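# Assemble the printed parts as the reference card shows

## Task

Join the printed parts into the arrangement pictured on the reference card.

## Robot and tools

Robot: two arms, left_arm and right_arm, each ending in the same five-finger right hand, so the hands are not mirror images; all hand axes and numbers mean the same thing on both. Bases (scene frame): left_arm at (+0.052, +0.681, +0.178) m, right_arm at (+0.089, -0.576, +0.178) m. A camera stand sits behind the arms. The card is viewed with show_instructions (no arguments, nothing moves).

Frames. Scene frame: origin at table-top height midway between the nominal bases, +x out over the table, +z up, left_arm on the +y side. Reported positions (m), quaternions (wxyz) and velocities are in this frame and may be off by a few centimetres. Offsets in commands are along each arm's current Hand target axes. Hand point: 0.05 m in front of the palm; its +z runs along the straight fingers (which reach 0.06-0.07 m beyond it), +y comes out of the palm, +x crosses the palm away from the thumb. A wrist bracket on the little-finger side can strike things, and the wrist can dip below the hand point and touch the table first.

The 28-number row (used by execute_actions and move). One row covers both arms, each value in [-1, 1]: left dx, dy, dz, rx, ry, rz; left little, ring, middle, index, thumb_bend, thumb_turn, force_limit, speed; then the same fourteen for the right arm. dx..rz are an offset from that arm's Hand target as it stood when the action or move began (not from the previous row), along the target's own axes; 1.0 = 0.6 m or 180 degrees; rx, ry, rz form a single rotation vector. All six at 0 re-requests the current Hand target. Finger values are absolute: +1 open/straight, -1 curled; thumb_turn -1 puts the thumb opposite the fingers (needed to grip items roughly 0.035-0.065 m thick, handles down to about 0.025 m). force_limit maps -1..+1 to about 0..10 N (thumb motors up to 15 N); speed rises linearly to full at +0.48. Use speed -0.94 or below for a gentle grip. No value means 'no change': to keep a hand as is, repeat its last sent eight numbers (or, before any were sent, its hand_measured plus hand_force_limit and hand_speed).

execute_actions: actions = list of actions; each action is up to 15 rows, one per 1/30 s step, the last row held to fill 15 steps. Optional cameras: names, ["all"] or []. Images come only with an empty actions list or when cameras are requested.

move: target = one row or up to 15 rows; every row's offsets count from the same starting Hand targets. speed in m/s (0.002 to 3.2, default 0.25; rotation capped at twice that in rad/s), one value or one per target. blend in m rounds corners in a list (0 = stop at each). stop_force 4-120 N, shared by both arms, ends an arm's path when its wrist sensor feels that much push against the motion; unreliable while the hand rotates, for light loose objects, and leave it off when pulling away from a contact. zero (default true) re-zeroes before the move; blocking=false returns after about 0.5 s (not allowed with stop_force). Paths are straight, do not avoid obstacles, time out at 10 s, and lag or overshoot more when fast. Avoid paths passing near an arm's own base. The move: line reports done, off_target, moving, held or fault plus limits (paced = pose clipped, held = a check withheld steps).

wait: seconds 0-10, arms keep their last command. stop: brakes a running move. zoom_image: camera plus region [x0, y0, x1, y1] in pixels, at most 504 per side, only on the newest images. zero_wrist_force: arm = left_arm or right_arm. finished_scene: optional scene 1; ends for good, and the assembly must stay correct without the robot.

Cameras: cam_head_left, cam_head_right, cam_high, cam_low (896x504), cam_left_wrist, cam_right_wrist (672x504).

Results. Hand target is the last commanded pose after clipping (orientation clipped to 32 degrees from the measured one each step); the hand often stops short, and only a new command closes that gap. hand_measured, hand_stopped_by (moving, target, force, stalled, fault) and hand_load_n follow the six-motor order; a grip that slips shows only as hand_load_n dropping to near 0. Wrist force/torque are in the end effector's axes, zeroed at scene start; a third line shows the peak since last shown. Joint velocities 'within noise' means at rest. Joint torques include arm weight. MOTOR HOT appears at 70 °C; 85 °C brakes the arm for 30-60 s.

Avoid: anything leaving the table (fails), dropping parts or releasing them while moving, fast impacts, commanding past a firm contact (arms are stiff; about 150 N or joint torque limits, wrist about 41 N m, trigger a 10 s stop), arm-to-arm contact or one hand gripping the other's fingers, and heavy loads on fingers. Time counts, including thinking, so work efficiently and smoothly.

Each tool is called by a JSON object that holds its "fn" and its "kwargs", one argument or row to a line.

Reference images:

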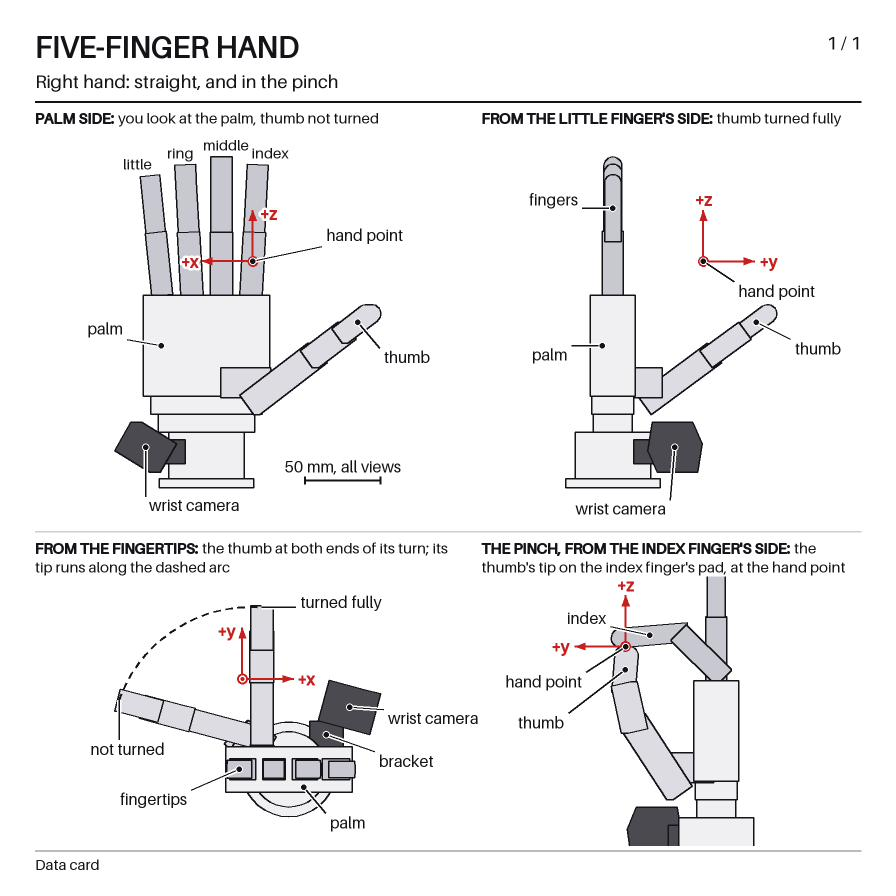

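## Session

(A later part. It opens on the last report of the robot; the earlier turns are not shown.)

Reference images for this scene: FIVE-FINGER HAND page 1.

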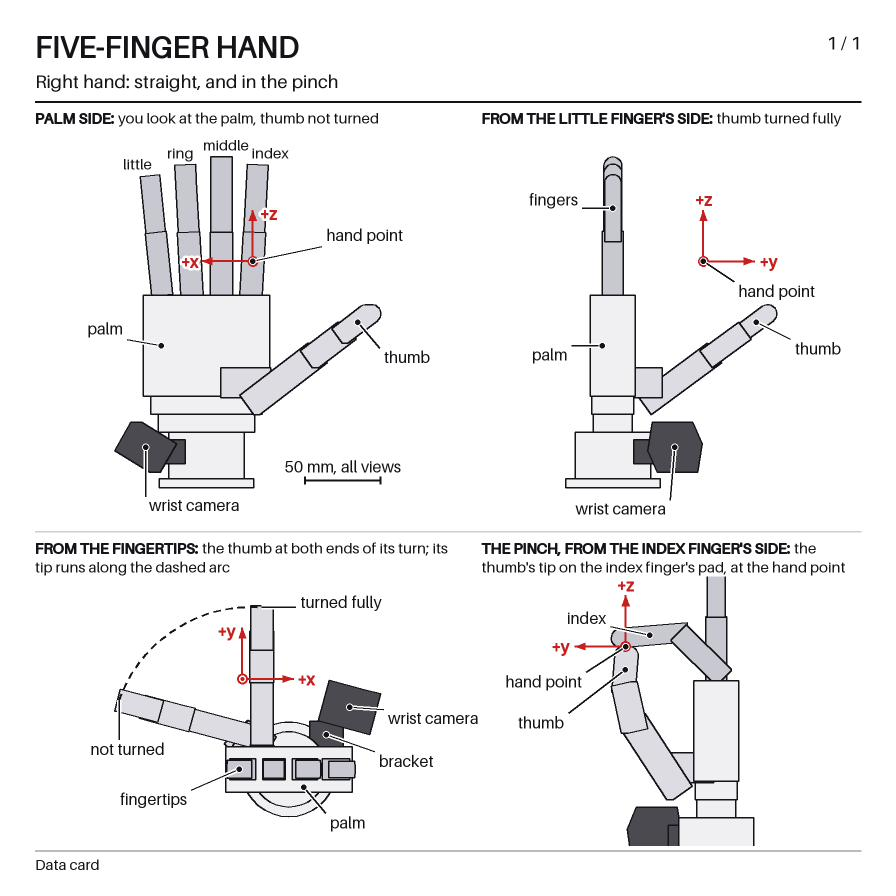

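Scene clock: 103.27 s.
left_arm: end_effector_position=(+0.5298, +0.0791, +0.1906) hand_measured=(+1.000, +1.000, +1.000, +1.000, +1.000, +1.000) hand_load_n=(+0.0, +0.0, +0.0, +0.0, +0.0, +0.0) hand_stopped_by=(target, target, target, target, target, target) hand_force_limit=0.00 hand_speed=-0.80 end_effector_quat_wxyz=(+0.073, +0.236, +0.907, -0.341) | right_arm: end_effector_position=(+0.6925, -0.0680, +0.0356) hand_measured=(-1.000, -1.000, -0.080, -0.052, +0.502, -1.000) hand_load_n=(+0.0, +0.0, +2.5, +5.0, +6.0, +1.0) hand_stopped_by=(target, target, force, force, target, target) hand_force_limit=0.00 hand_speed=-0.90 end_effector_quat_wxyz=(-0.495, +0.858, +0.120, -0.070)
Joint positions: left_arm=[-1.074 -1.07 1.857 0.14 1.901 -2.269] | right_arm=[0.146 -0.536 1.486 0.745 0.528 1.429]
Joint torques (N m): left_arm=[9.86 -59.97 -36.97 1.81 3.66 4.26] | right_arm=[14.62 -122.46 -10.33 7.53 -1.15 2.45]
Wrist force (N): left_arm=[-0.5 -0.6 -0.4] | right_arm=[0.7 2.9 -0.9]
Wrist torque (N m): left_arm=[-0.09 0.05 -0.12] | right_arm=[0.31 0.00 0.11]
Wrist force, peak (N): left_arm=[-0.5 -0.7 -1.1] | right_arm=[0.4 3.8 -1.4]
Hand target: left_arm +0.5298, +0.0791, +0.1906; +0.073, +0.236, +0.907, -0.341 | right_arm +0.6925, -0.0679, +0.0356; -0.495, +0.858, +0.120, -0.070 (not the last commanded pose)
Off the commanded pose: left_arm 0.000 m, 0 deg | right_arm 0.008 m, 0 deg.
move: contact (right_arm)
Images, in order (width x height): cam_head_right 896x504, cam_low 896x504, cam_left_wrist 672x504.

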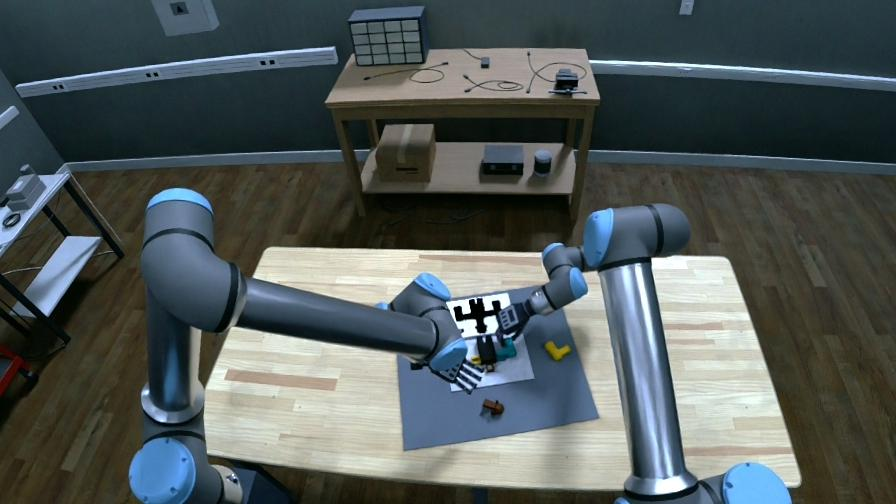

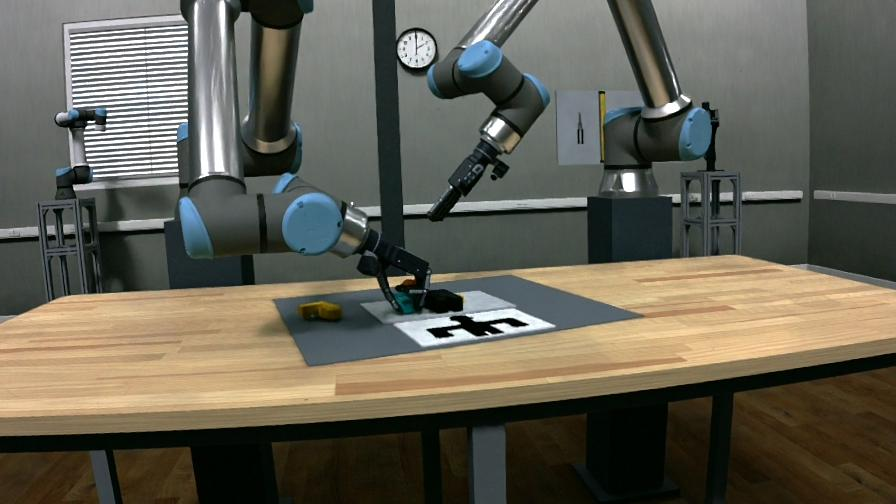

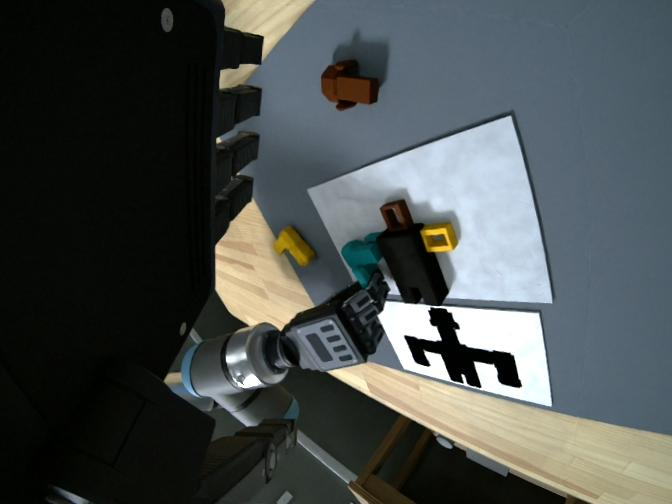

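{"fn": "move", "kwargs": {
  "target": [0,0,0,0,0,0,1,1,1,1,1,1,0,-0.8,-0.0098,-0.0122,-0.0055,0,0,0,-1,-1,-0.3,-0.3,0.5,-1,0.0,-0.9],
  "speed": 0.04
}}

{"fn": "move", "kwargs": {
  "target": [0,0,0,0,0,0,1,1,1,1,1,1,0,-0.8,0,0.0202,0.0117,0,0,0,-1,-1,-0.3,-0.3,0.5,-1,0.0,-0.9],
  "speed": 0.02,
  "stop_force": 5,
  "cameras": ["cam_left_wrist","cam_low","cam_head_right"]
}}

{"fn": "zoom_image", "kwargs": {
  "camera": "cam_left_wrist",
  "region": [310, 220, 430, 310]
}}

{"fn": "zoom_image", "kwargs": {
  "camera": "cam_head_right",
  "region": [480, 325, 540, 375]
}}

{"fn": "zoom_image", "kwargs": {
  "camera": "cam_low",
  "region": [380, 265, 450, 320]
}}

Scene clock: 105.70 s.
left_arm: end_effector_position=(+0.5298, +0.0791, +0.1906) hand_measured=(+1.000, +1.000, +1.000, +1.000, +1.000, +1.000) hand_load_n=(+0.0, +0.0, +0.0, +0.0, +0.0, +0.0) hand_stopped_by=(target, target, target, target, target, target) hand_force_limit=0.00 hand_speed=-0.80 end_effector_quat_wxyz=(+0.073, +0.236, +0.907, -0.341) | right_arm: end_effector_position=(+0.6868, -0.0688, +0.0434) hand_measured=(-1.000, -1.000, -0.080, -0.052, +0.502, -1.000) hand_load_n=(+0.5, +0.0, +2.5, +5.0, +6.5, +0.0) hand_stopped_by=(target, target, force, force, target, target) hand_force_limit=0.00 hand_speed=-0.90 end_effector_quat_wxyz=(-0.495, +0.858, +0.120, -0.070)
Joint positions: left_arm=[-1.074 -1.07 1.857 0.14 1.901 -2.269] | right_arm=[0.146 -0.552 1.503 0.743 0.528 1.43]
Joint torques (N m): left_arm=[10.37 -61.2 -36.08 2.33 3.57 4.23] | right_arm=[13.79 -127.68 -9.59 0.16 -5.68 2.1]
Wrist force (N): left_arm=[0.2 -0.3 -0.4] | right_arm=[0.2 3.4 -1.2]
Wrist torque (N m): left_arm=[-0.04 -0.05 -0.07] | right_arm=[0.35 0.03 0.07]
Wrist force, peak (N): left_arm=[-0.2 -0.4 -1.1] | right_arm=[0.3 3.5 -1.4]
Hand target: left_arm +0.5298, +0.0791, +0.1906; +0.073, +0.236, +0.907, -0.341 | right_arm +0.6867, -0.0688, +0.0436; -0.495, +0.858, +0.120, -0.070
Off the commanded pose: left_arm 0.000 m, 0 deg | right_arm 0.000 m, 0 deg.
move: done

Scene clock: 107.40 s.
left_arm: end_effector_position=(+0.5298, +0.0791, +0.1906) hand_measured=(+1.000, +1.000, +1.000, +1.000, +1.000, +1.000) hand_load_n=(+0.0, +0.0, +0.0, +0.0, +0.0, +0.0) hand_stopped_by=(target, target, target, target, target, target) hand_force_limit=0.00 hand_speed=-0.80 end_effector_quat_wxyz=(+0.073, +0.236, +0.907, -0.341) | right_arm: end_effector_position=(+0.6866, -0.0688, +0.0350) hand_measured=(-1.000, -1.000, -0.080, -0.052, +0.502, -1.000) hand_load_n=(+0.0, +0.0, +2.0, +5.5, +6.0, +0.0) hand_stopped_by=(target, target, force, force, target, target) hand_force_limit=0.00 hand_speed=-0.90 end_effector_quat_wxyz=(-0.495, +0.858, +0.120, -0.070)
Joint positions: left_arm=[-1.074 -1.07 1.857 0.14 1.901 -2.269] | right_arm=[0.146 -0.541 1.5 0.735 0.528 1.43]
Joint torques (N m): left_arm=[11.14 -61.67 -37.02 1.94 3.72 4.17] | right_arm=[11.68 -119.11 -10.8 7.64 2.21 1.57]
Wrist force (N): left_arm=[-0.2 -0.2 -0.9] | right_arm=[0.4 3.2 -1.4]
Wrist torque (N m): left_arm=[0.01 0.01 -0.08] | right_arm=[0.34 0.01 0.08]
Wrist force, peak (N): left_arm=[-0.8 -0.9 -0.7] | right_arm=[1.2 -2.2 -3.8]
Hand target: left_arm +0.5298, +0.0791, +0.1906; +0.073, +0.236, +0.907, -0.341 | right_arm +0.6866, -0.0688, +0.0350; -0.495, +0.858, +0.120, -0.070 (not the last commanded pose)
Off the commanded pose: left_arm 0.000 m, 0 deg | right_arm 0.005 m, 0 deg.
move: contact (right_arm)
Images, in order (width x height): cam_head_right 896x504, cam_low 896x504, cam_left_wrist 672x504.

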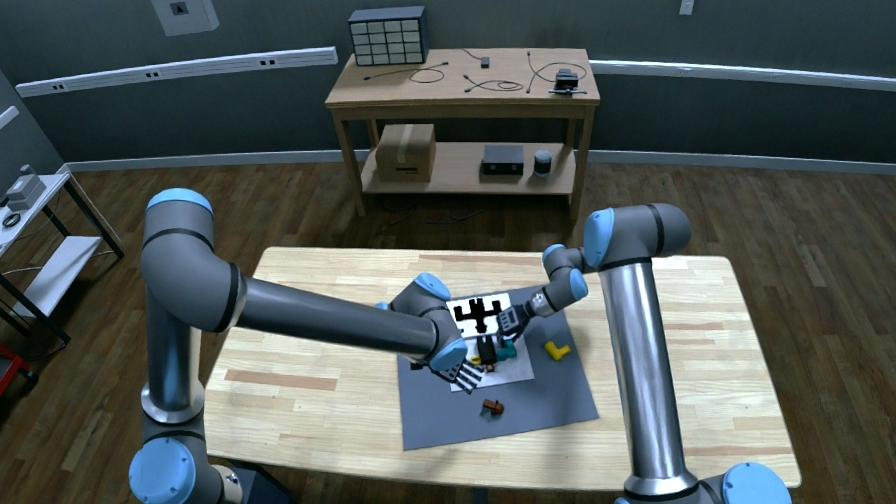

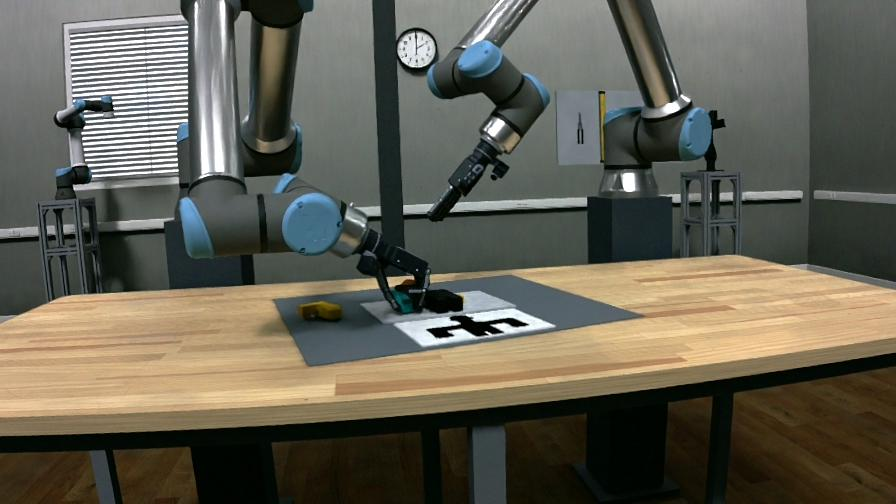

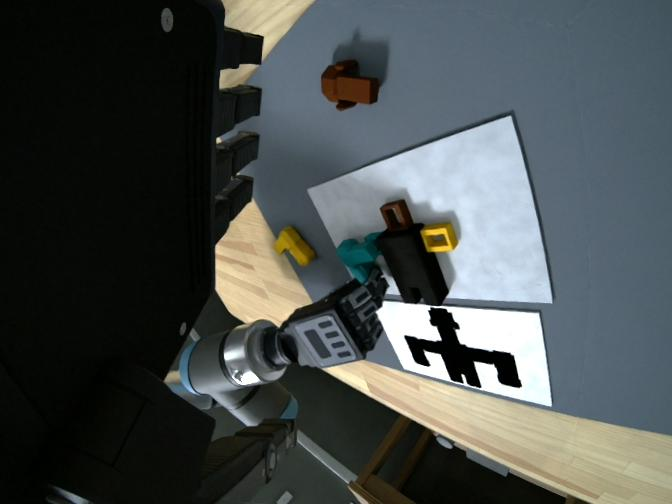

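Scaled by 4.200 from the camera's 672x504 image, which has a finer 960x720 frame.

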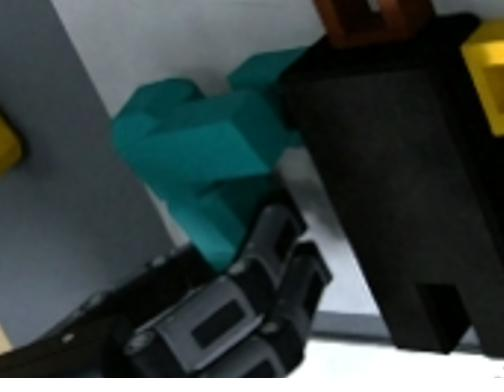

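Scaled by 8.400.

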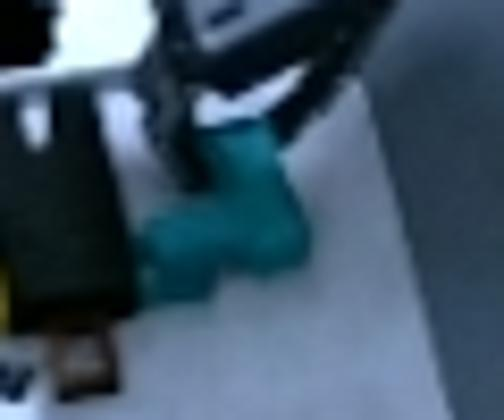

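Scaled by 7.200.

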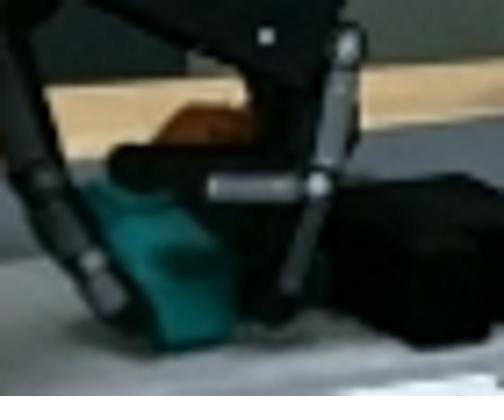

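{"fn": "move", "kwargs": {
  "target": [0,0,0,0,0,0,1,1,1,1,1,1,0,-0.8,0,0.0072,0.0042,0,0,0,-1,-1,-0.3,-0.3,0.5,-1,0.0,-0.9],
  "speed": 0.02,
  "stop_force": 14,
  "cameras": ["cam_left_wrist","cam_low","cam_head_right"]
}}

{"fn": "zoom_image", "kwargs": {
  "camera": "cam_left_wrist",
  "region": [310, 220, 430, 310]
}}

{"fn": "zoom_image", "kwargs": {
  "camera": "cam_head_right",
  "region": [480, 325, 540, 375]
}}

{"fn": "zoom_image", "kwargs": {
  "camera": "cam_low",
  "region": [380, 265, 450, 320]
}}

Scene clock: 109.97 s.
left_arm: end_effector_position=(+0.5298, +0.0791, +0.1906) hand_measured=(+1.000, +1.000, +1.000, +1.000, +1.000, +1.000) hand_load_n=(+0.0, -0.5, +0.0, +0.0, +0.0, +0.0) hand_stopped_by=(target, target, target, target, target, target) hand_force_limit=0.00 hand_speed=-0.80 end_effector_quat_wxyz=(+0.073, +0.236, +0.907, -0.341) | right_arm: end_effector_position=(+0.6866, -0.0688, +0.0300) hand_measured=(-1.000, -1.000, -0.080, -0.052, +0.502, -1.000) hand_load_n=(+0.0, +0.0, +0.0, +6.5, +4.5, +0.0) hand_stopped_by=(target, target, force, force, target, target) hand_force_limit=0.00 hand_speed=-0.90 end_effector_quat_wxyz=(-0.495, +0.858, +0.120, -0.070)
Joint positions: left_arm=[-1.074 -1.07 1.857 0.14 1.901 -2.269] | right_arm=[0.146 -0.534 1.498 0.73 0.528 1.43]
Joint torques (N m): left_arm=[10.45 -59.9 -35.78 1.99 3.7 4.53] | right_arm=[15.09 -74.52 -30.63 -0.31 2.13 2.09]
Wrist force (N): left_arm=[-0.1 -0.8 -0.6] | right_arm=[0.5 -2.1 -3.9]
Wrist torque (N m): left_arm=[-0.11 0.00 -0.11] | right_arm=[0.35 0.03 0.06]
Wrist force, peak (N): left_arm=[-0.7 -0.7 -1.0] | right_arm=[0.4 -2.2 -4.2]
Hand target: left_arm +0.5298, +0.0791, +0.1906; +0.073, +0.236, +0.907, -0.341 | right_arm +0.6866, -0.0688, +0.0300; -0.495, +0.858, +0.120, -0.070
Off the commanded pose: left_arm 0.000 m, 0 deg | right_arm 0.000 m, 0 deg.
move: done
Images, in order (width x height): cam_head_right 896x504, cam_low 896x504, cam_left_wrist 672x504.

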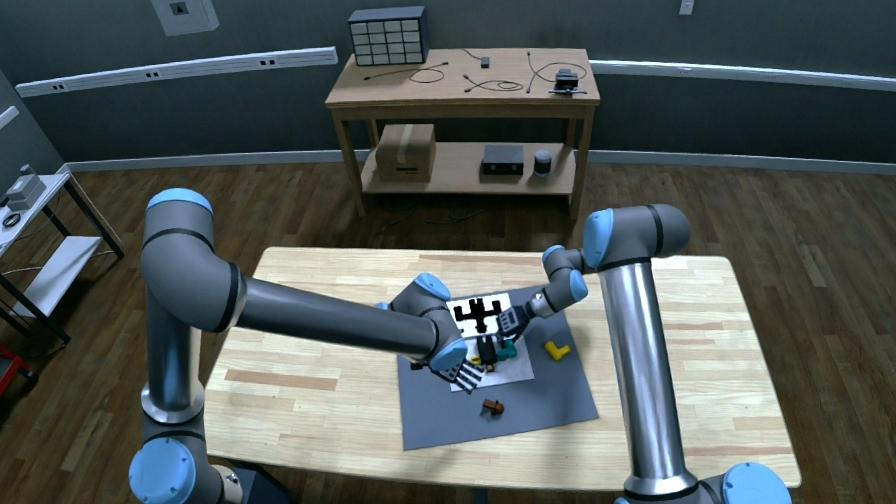

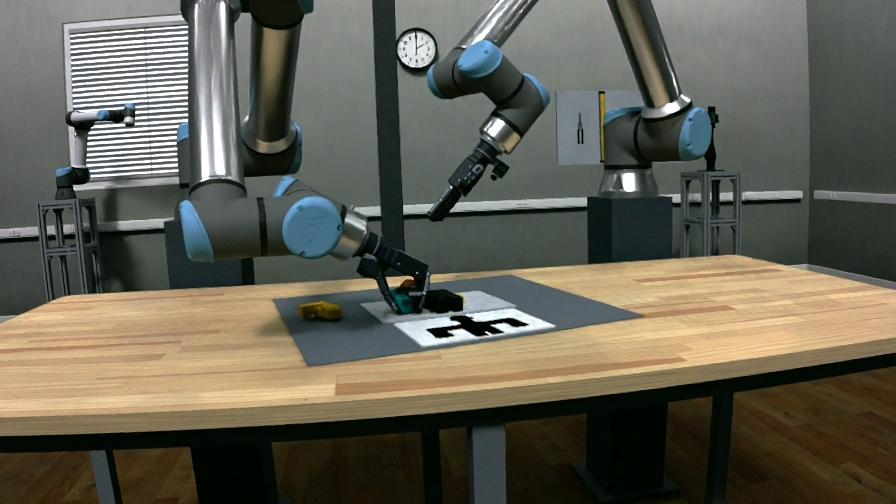

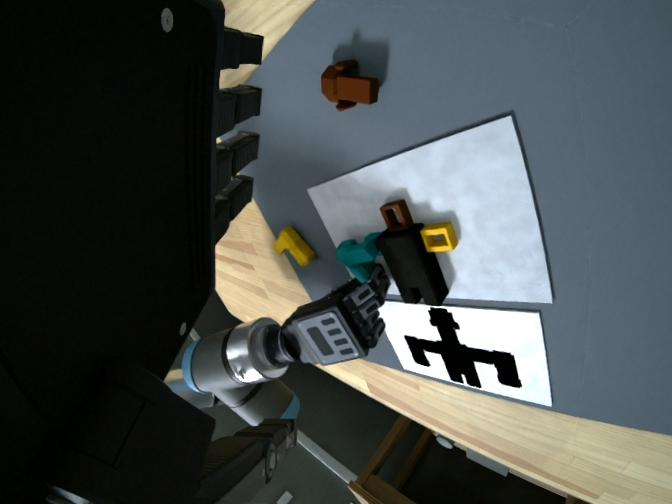

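Scaled by 4.200 from the camera's 672x504 image, which has a finer 960x720 frame.

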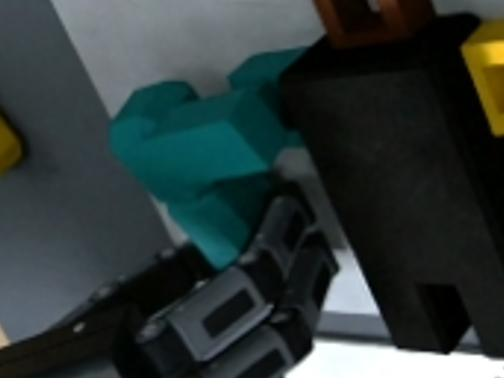

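Scaled by 8.400.

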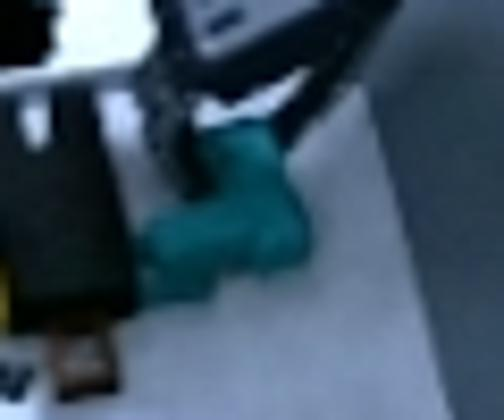

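Scaled by 7.200.

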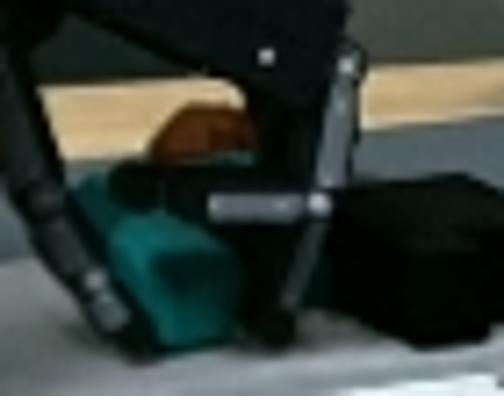

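{"fn": "move", "kwargs": {
  "target": [0,0,0,0,0,0,1,1,1,1,1,1,0,-0.8,-0.0067,0,0,0,0,0,-1,-1,-0.3,-0.3,0.5,-1,0.0,-0.9],
  "speed": 0.01,
  "cameras": ["cam_left_wrist","cam_low","cam_head_right"]
}}

{"fn": "zoom_image", "kwargs": {
  "camera": "cam_left_wrist",
  "region": [310, 220, 430, 310]
}}

{"fn": "zoom_image", "kwargs": {
  "camera": "cam_head_right",
  "region": [480, 325, 540, 375]
}}

{"fn": "zoom_image", "kwargs": {
  "camera": "cam_low",
  "region": [380, 265, 450, 320]
}}

Scene clock: 112.07 s.
left_arm: end_effector_position=(+0.5298, +0.0791, +0.1906) hand_measured=(+1.000, +1.000, +1.000, +1.000, +1.000, +1.000) hand_load_n=(+0.0, +0.0, +0.0, +0.0, -0.5, -0.5) hand_stopped_by=(target, target, target, target, target, target) hand_force_limit=0.00 hand_speed=-0.80 end_effector_quat_wxyz=(+0.073, +0.236, +0.907, -0.341) | right_arm: end_effector_position=(+0.6829, -0.0698, +0.0300) hand_measured=(-1.000, -1.000, -0.080, -0.052, +0.502, -1.000) hand_load_n=(+0.0, +0.0, +0.0, +6.0, +4.5, -1.5) hand_stopped_by=(target, target, force, force, target, target) hand_force_limit=0.00 hand_speed=-0.90 end_effector_quat_wxyz=(-0.495, +0.858, +0.120, -0.070)
Joint positions: left_arm=[-1.074 -1.07 1.857 0.14 1.901 -2.269] | right_arm=[0.146 -0.538 1.507 0.725 0.528 1.429]
Joint torques (N m): left_arm=[12.63 -59.94 -36.01 2.2 3.76 4.26] | right_arm=[-13.25 -117.09 -6.65 -0.03 3.01 -2.13]
Wrist force (N): left_arm=[-0.3 -0.5 -0.4] | right_arm=[1.1 -0.3 -2.6]
Wrist torque (N m): left_arm=[-0.07 0.03 -0.11] | right_arm=[0.21 0.03 0.01]
Wrist force, peak (N): left_arm=[-0.5 -1.0 -0.6] | right_arm=[2.7 -2.2 -4.2]
Hand target: left_arm +0.5298, +0.0791, +0.1906; +0.073, +0.236, +0.907, -0.341 | right_arm +0.6828, -0.0699, +0.0300; -0.495, +0.858, +0.120, -0.070
Off the commanded pose: left_arm 0.000 m, 0 deg | right_arm 0.000 m, 0 deg.
move: done
Images, in order (width x height): cam_head_right 896x504, cam_low 896x504, cam_left_wrist 672x504.

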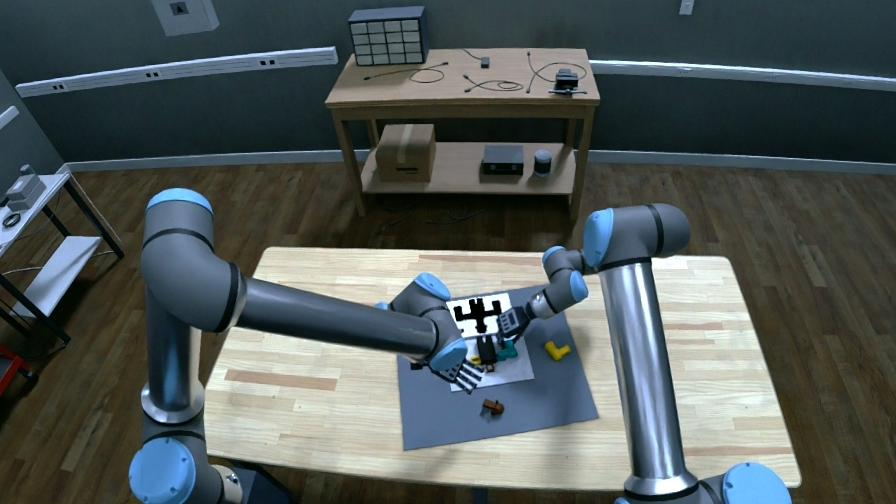

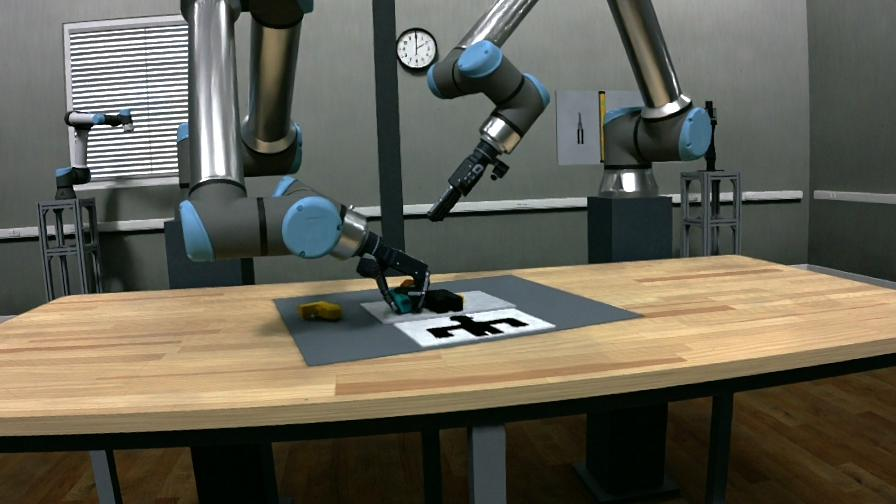

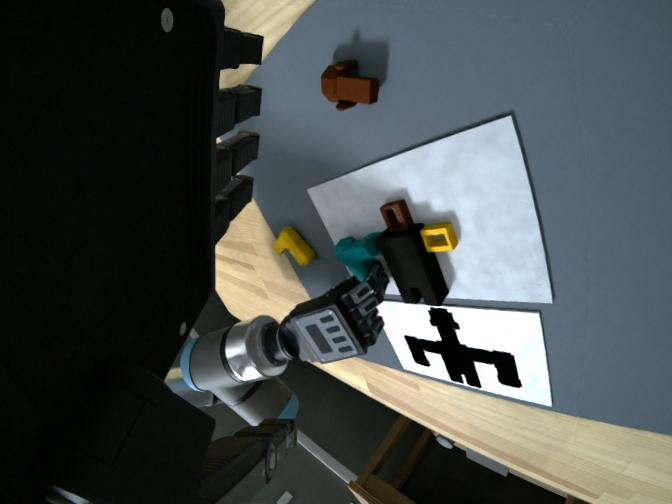

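Scaled by 4.200 from the camera's 672x504 image, which has a finer 960x720 frame.

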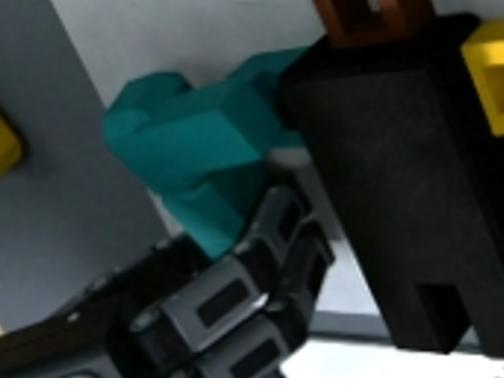

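Scaled by 8.400.

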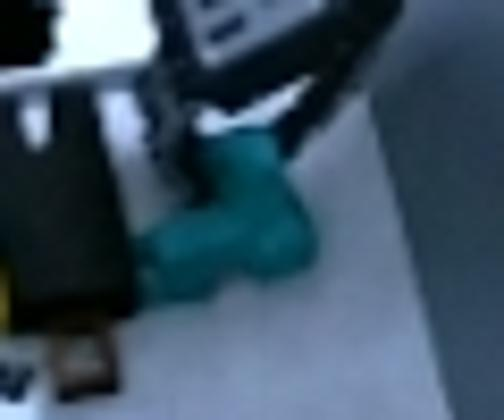

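Scaled by 7.200.

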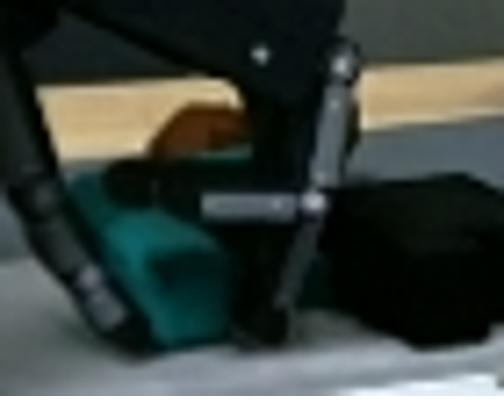

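{"fn": "move", "kwargs": {
  "target": [0,0,0,0,0,0,1,1,1,1,1,1,0,-0.8,0,0,0,0,0,0,-1,-1,0.15,0.15,0.5,-1,0.0,-0.85],
  "cameras": ["cam_left_wrist","cam_low","cam_head_right"]
}}

{"fn": "zoom_image", "kwargs": {
  "camera": "cam_left_wrist",
  "region": [310, 220, 430, 310]
}}

{"fn": "zoom_image", "kwargs": {
  "camera": "cam_head_right",
  "region": [480, 325, 540, 375]
}}

{"fn": "zoom_image", "kwargs": {
  "camera": "cam_low",
  "region": [380, 265, 450, 320]
}}

Scene clock: 114.03 s.
left_arm: end_effector_position=(+0.5298, +0.0791, +0.1906) hand_measured=(+1.000, +1.000, +1.000, +1.000, +1.000, +1.000) hand_load_n=(+0.0, +0.0, +0.0, +0.0, +0.0, +0.0) hand_stopped_by=(target, target, target, target, target, target) hand_force_limit=0.00 hand_speed=-0.80 end_effector_quat_wxyz=(+0.073, +0.236, +0.907, -0.341) | right_arm: end_effector_position=(+0.6828, -0.0699, +0.0300) hand_measured=(-1.000, -1.000, +0.150, +0.150, +0.500, -1.000) hand_load_n=(+0.0, +0.0, +0.0, +0.0, +0.0, +0.0) hand_stopped_by=(target, target, target, target, target, target) hand_force_limit=0.00 hand_speed=-0.85 end_effector_quat_wxyz=(-0.495, +0.858, +0.120, -0.070)
Joint positions: left_arm=[-1.074 -1.07 1.857 0.14 1.901 -2.269] | right_arm=[0.146 -0.538 1.508 0.725 0.528 1.429]
Joint torques (N m): left_arm=[9.77 -60.19 -36.32 2.35 3.6 4.62] | right_arm=[-13.25 -119.17 -12.18 1.08 0.23 -1.48]
Wrist force (N): left_arm=[0.3 -0.8 -0.2] | right_arm=[0.8 3.4 -1.4]
Wrist torque (N m): left_arm=[-0.12 -0.09 -0.07] | right_arm=[0.37 -0.07 0.11]
Wrist force, peak (N): left_arm=[-0.7 -0.4 -1.2] | right_arm=[0.1 3.3 -1.8]
Hand target: left_arm +0.5298, +0.0791, +0.1906; +0.073, +0.236, +0.907, -0.341 | right_arm +0.6828, -0.0699, +0.0300; -0.495, +0.858, +0.120, -0.070
Off the commanded pose: left_arm 0.000 m, 0 deg | right_arm 0.000 m, 0 deg.
move: done
Images, in order (width x height): cam_head_right 896x504, cam_low 896x504, cam_left_wrist 672x504.

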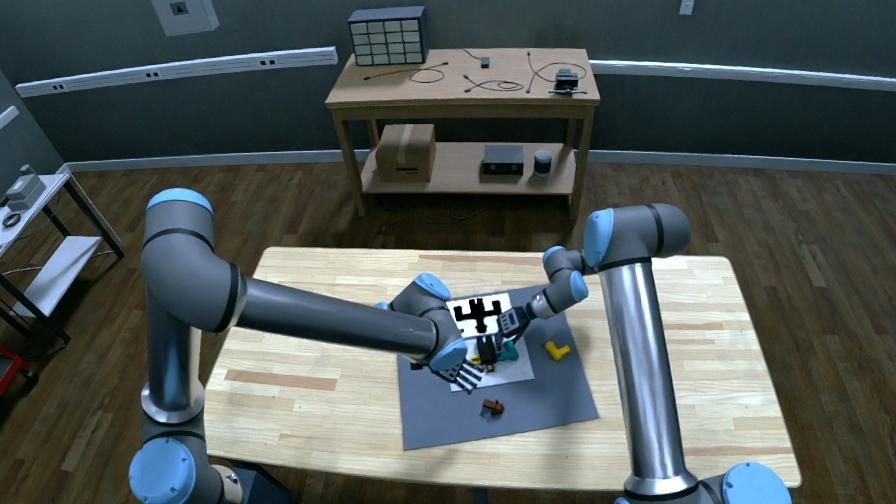

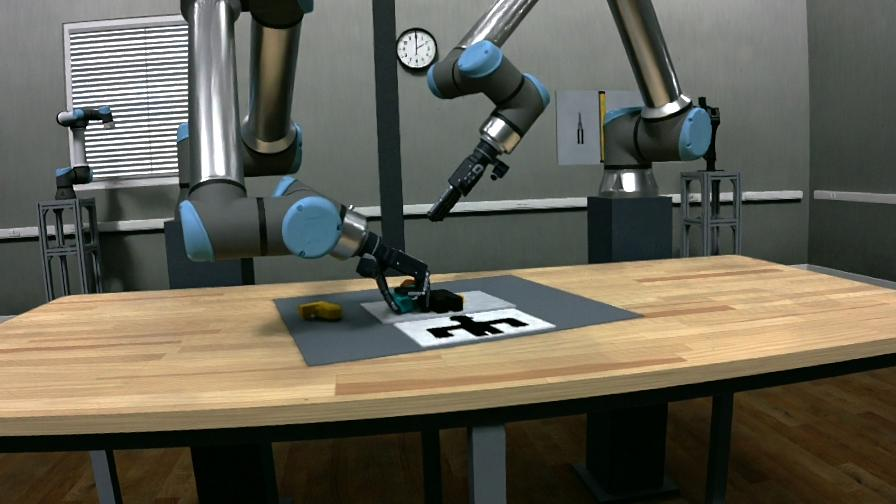

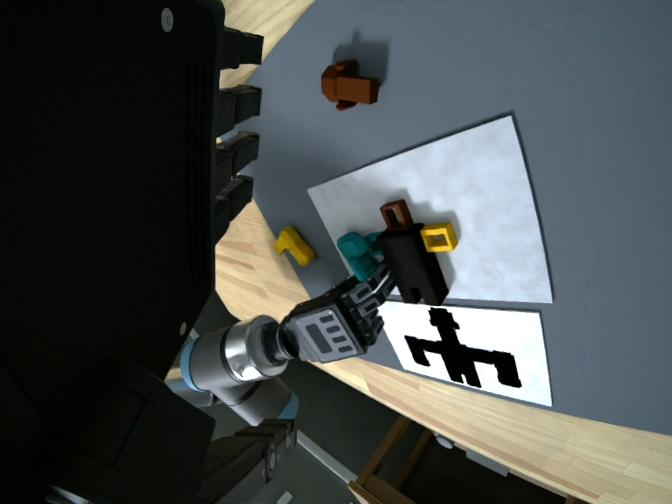

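Scaled by 4.200 from the camera's 672x504 image, which has a finer 960x720 frame.

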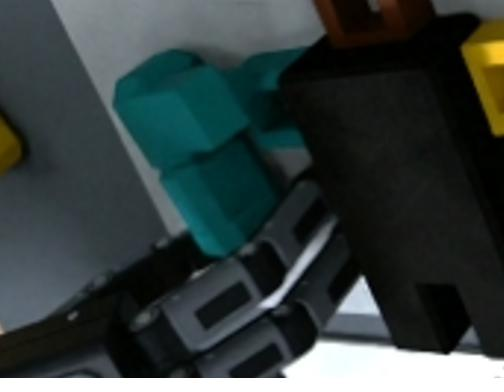

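Scaled by 8.400.

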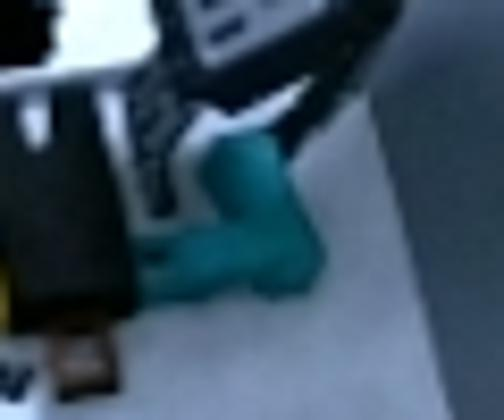

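Scaled by 7.200.

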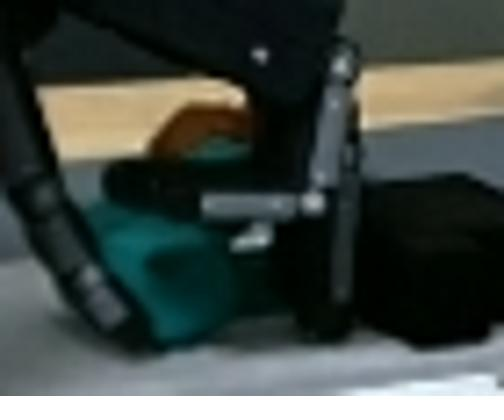

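{"fn": "move", "kwargs": {
  "target": [0,0,0,0,0,0,1,1,1,1,1,1,0,-0.8,0,-0.1444,-0.0833,0,0,0,-1,-1,0.15,0.15,0.5,-1,0.0,-0.85],
  "speed": 0.08,
  "cameras": ["all"]
}}

{"fn": "zoom_image", "kwargs": {
  "camera": "cam_left_wrist",
  "region": [310, 200, 460, 310]
}}

{"fn": "zoom_image", "kwargs": {
  "camera": "cam_head_right",
  "region": [480, 325, 540, 375]
}}

{"fn": "zoom_image", "kwargs": {
  "camera": "cam_low",
  "region": [380, 265, 450, 320]
}}

{"fn": "zoom_image", "kwargs": {
  "camera": "cam_right_wrist",
  "region": [220, 100, 520, 350]
}}

Scene clock: 116.37 s.
left_arm: end_effector_position=(+0.5298, +0.0791, +0.1906) hand_measured=(+1.000, +1.000, +1.000, +1.000, +1.000, +1.000) hand_load_n=(+0.5, +0.0, +0.0, +0.0, +0.0, -0.5) hand_stopped_by=(target, target, target, target, target, target) hand_force_limit=0.00 hand_speed=-0.80 end_effector_quat_wxyz=(+0.073, +0.236, +0.907, -0.341) | right_arm: end_effector_position=(+0.6828, -0.0698, +0.1297) hand_measured=(-1.000, -1.000, +0.150, +0.150, +0.500, -1.000) hand_load_n=(+0.0, +0.0, +0.0, +0.0, +0.0, +0.0) hand_stopped_by=(target, target, target, target, target, target) hand_force_limit=0.00 hand_speed=-0.85 end_effector_quat_wxyz=(-0.495, +0.858, +0.120, -0.070)
Joint positions: left_arm=[-1.074 -1.07 1.857 0.14 1.901 -2.269] | right_arm=[0.146 -0.668 1.538 0.824 0.528 1.429]
Joint torques (N m): left_arm=[9.58 -60.39 -36.88 2.19 3.59 4.54] | right_arm=[-3.64 -122.72 -12.82 6.88 -4.95 -2.06]
Wrist force (N): left_arm=[-0.2 -0.4 -0.4] | right_arm=[0.3 2.6 -1.3]
Wrist torque (N m): left_arm=[-0.07 0.00 -0.10] | right_arm=[0.23 -0.05 0.03]
Wrist force, peak (N): left_arm=[-0.5 -1.0 -0.7] | right_arm=[0.6 3.5 -1.8]
Hand target: left_arm +0.5298, +0.0791, +0.1906; +0.073, +0.236, +0.907, -0.341 | right_arm +0.6828, -0.0698, +0.1300; -0.495, +0.858, +0.120, -0.070
Off the commanded pose: left_arm 0.000 m, 0 deg | right_arm 0.000 m, 0 deg.
move: done

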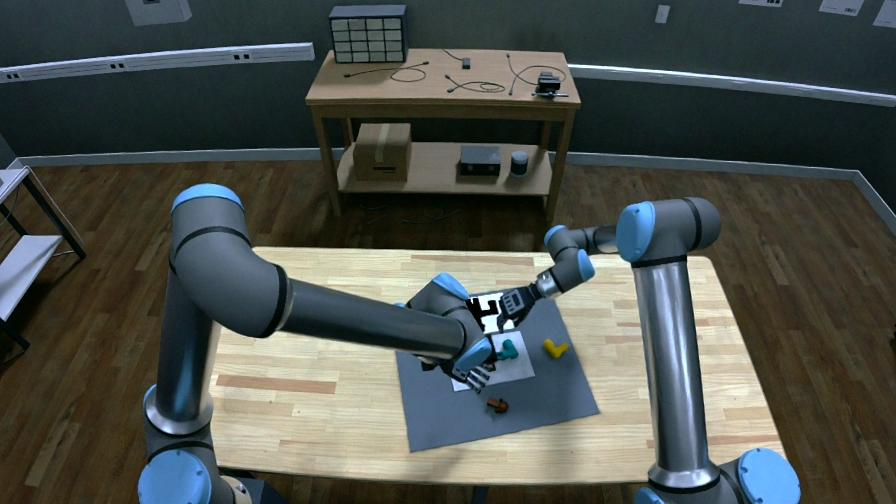

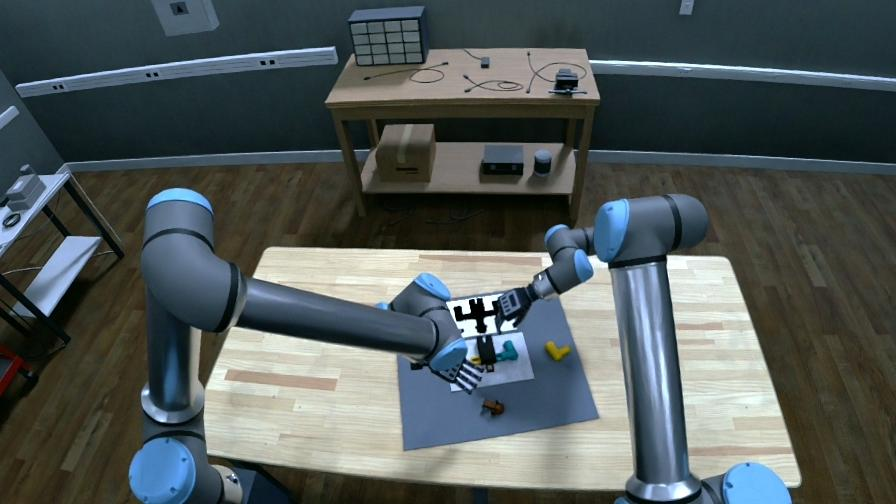

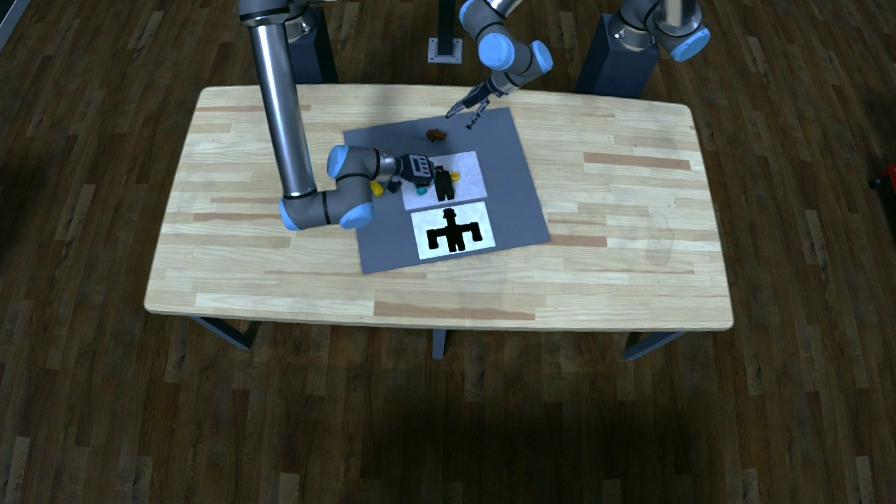

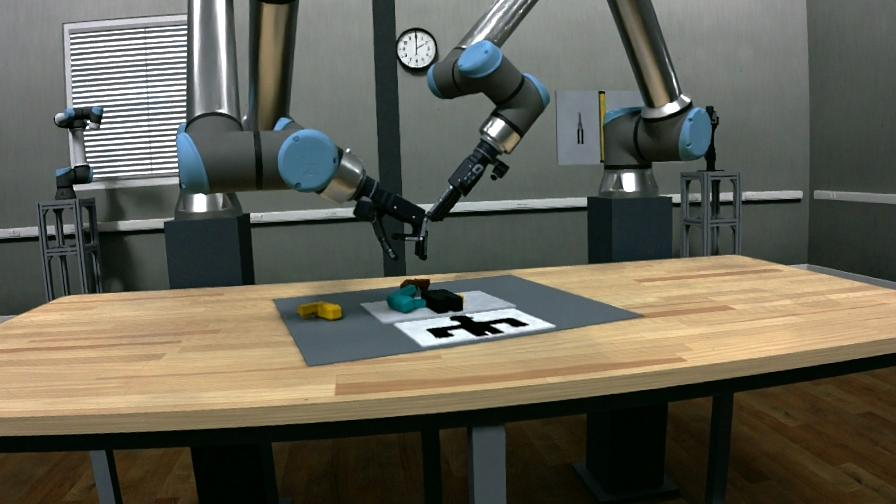

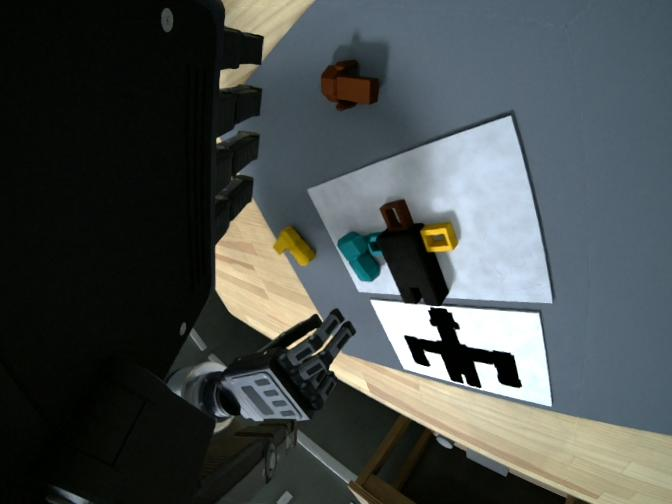

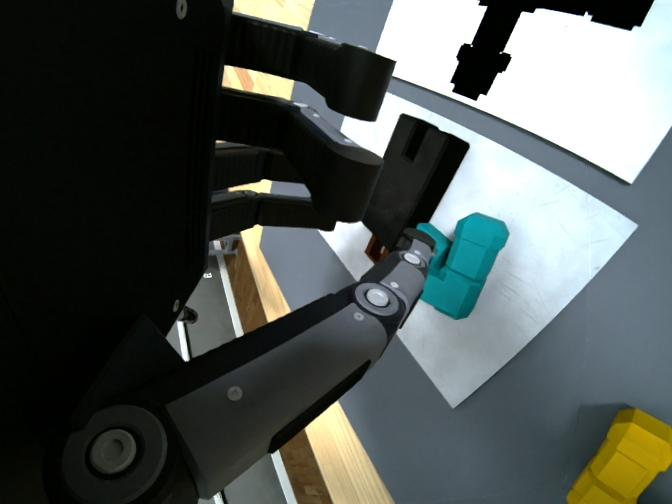

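Scaled by 3.360 from the camera's 672x504 image, which has a finer 960x720 frame.

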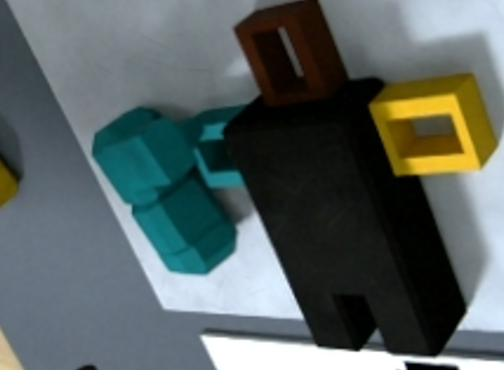

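Scaled by 8.400.

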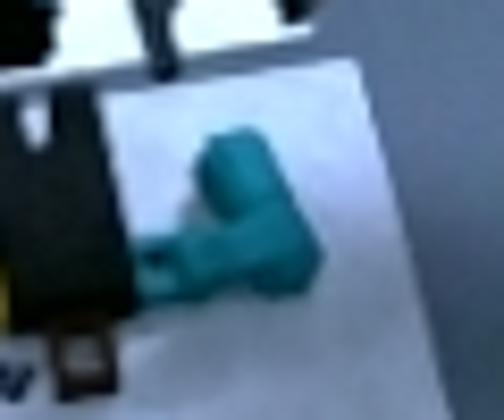

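Scaled by 7.200.

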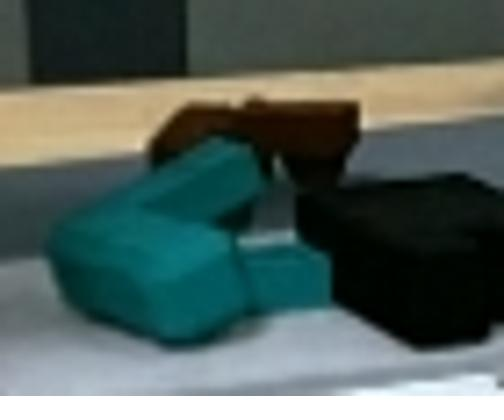

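Scaled by 1.680 from the camera's 672x504 image, which has a finer 960x720 frame.

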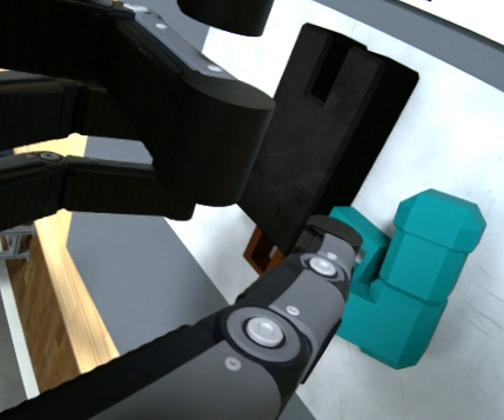

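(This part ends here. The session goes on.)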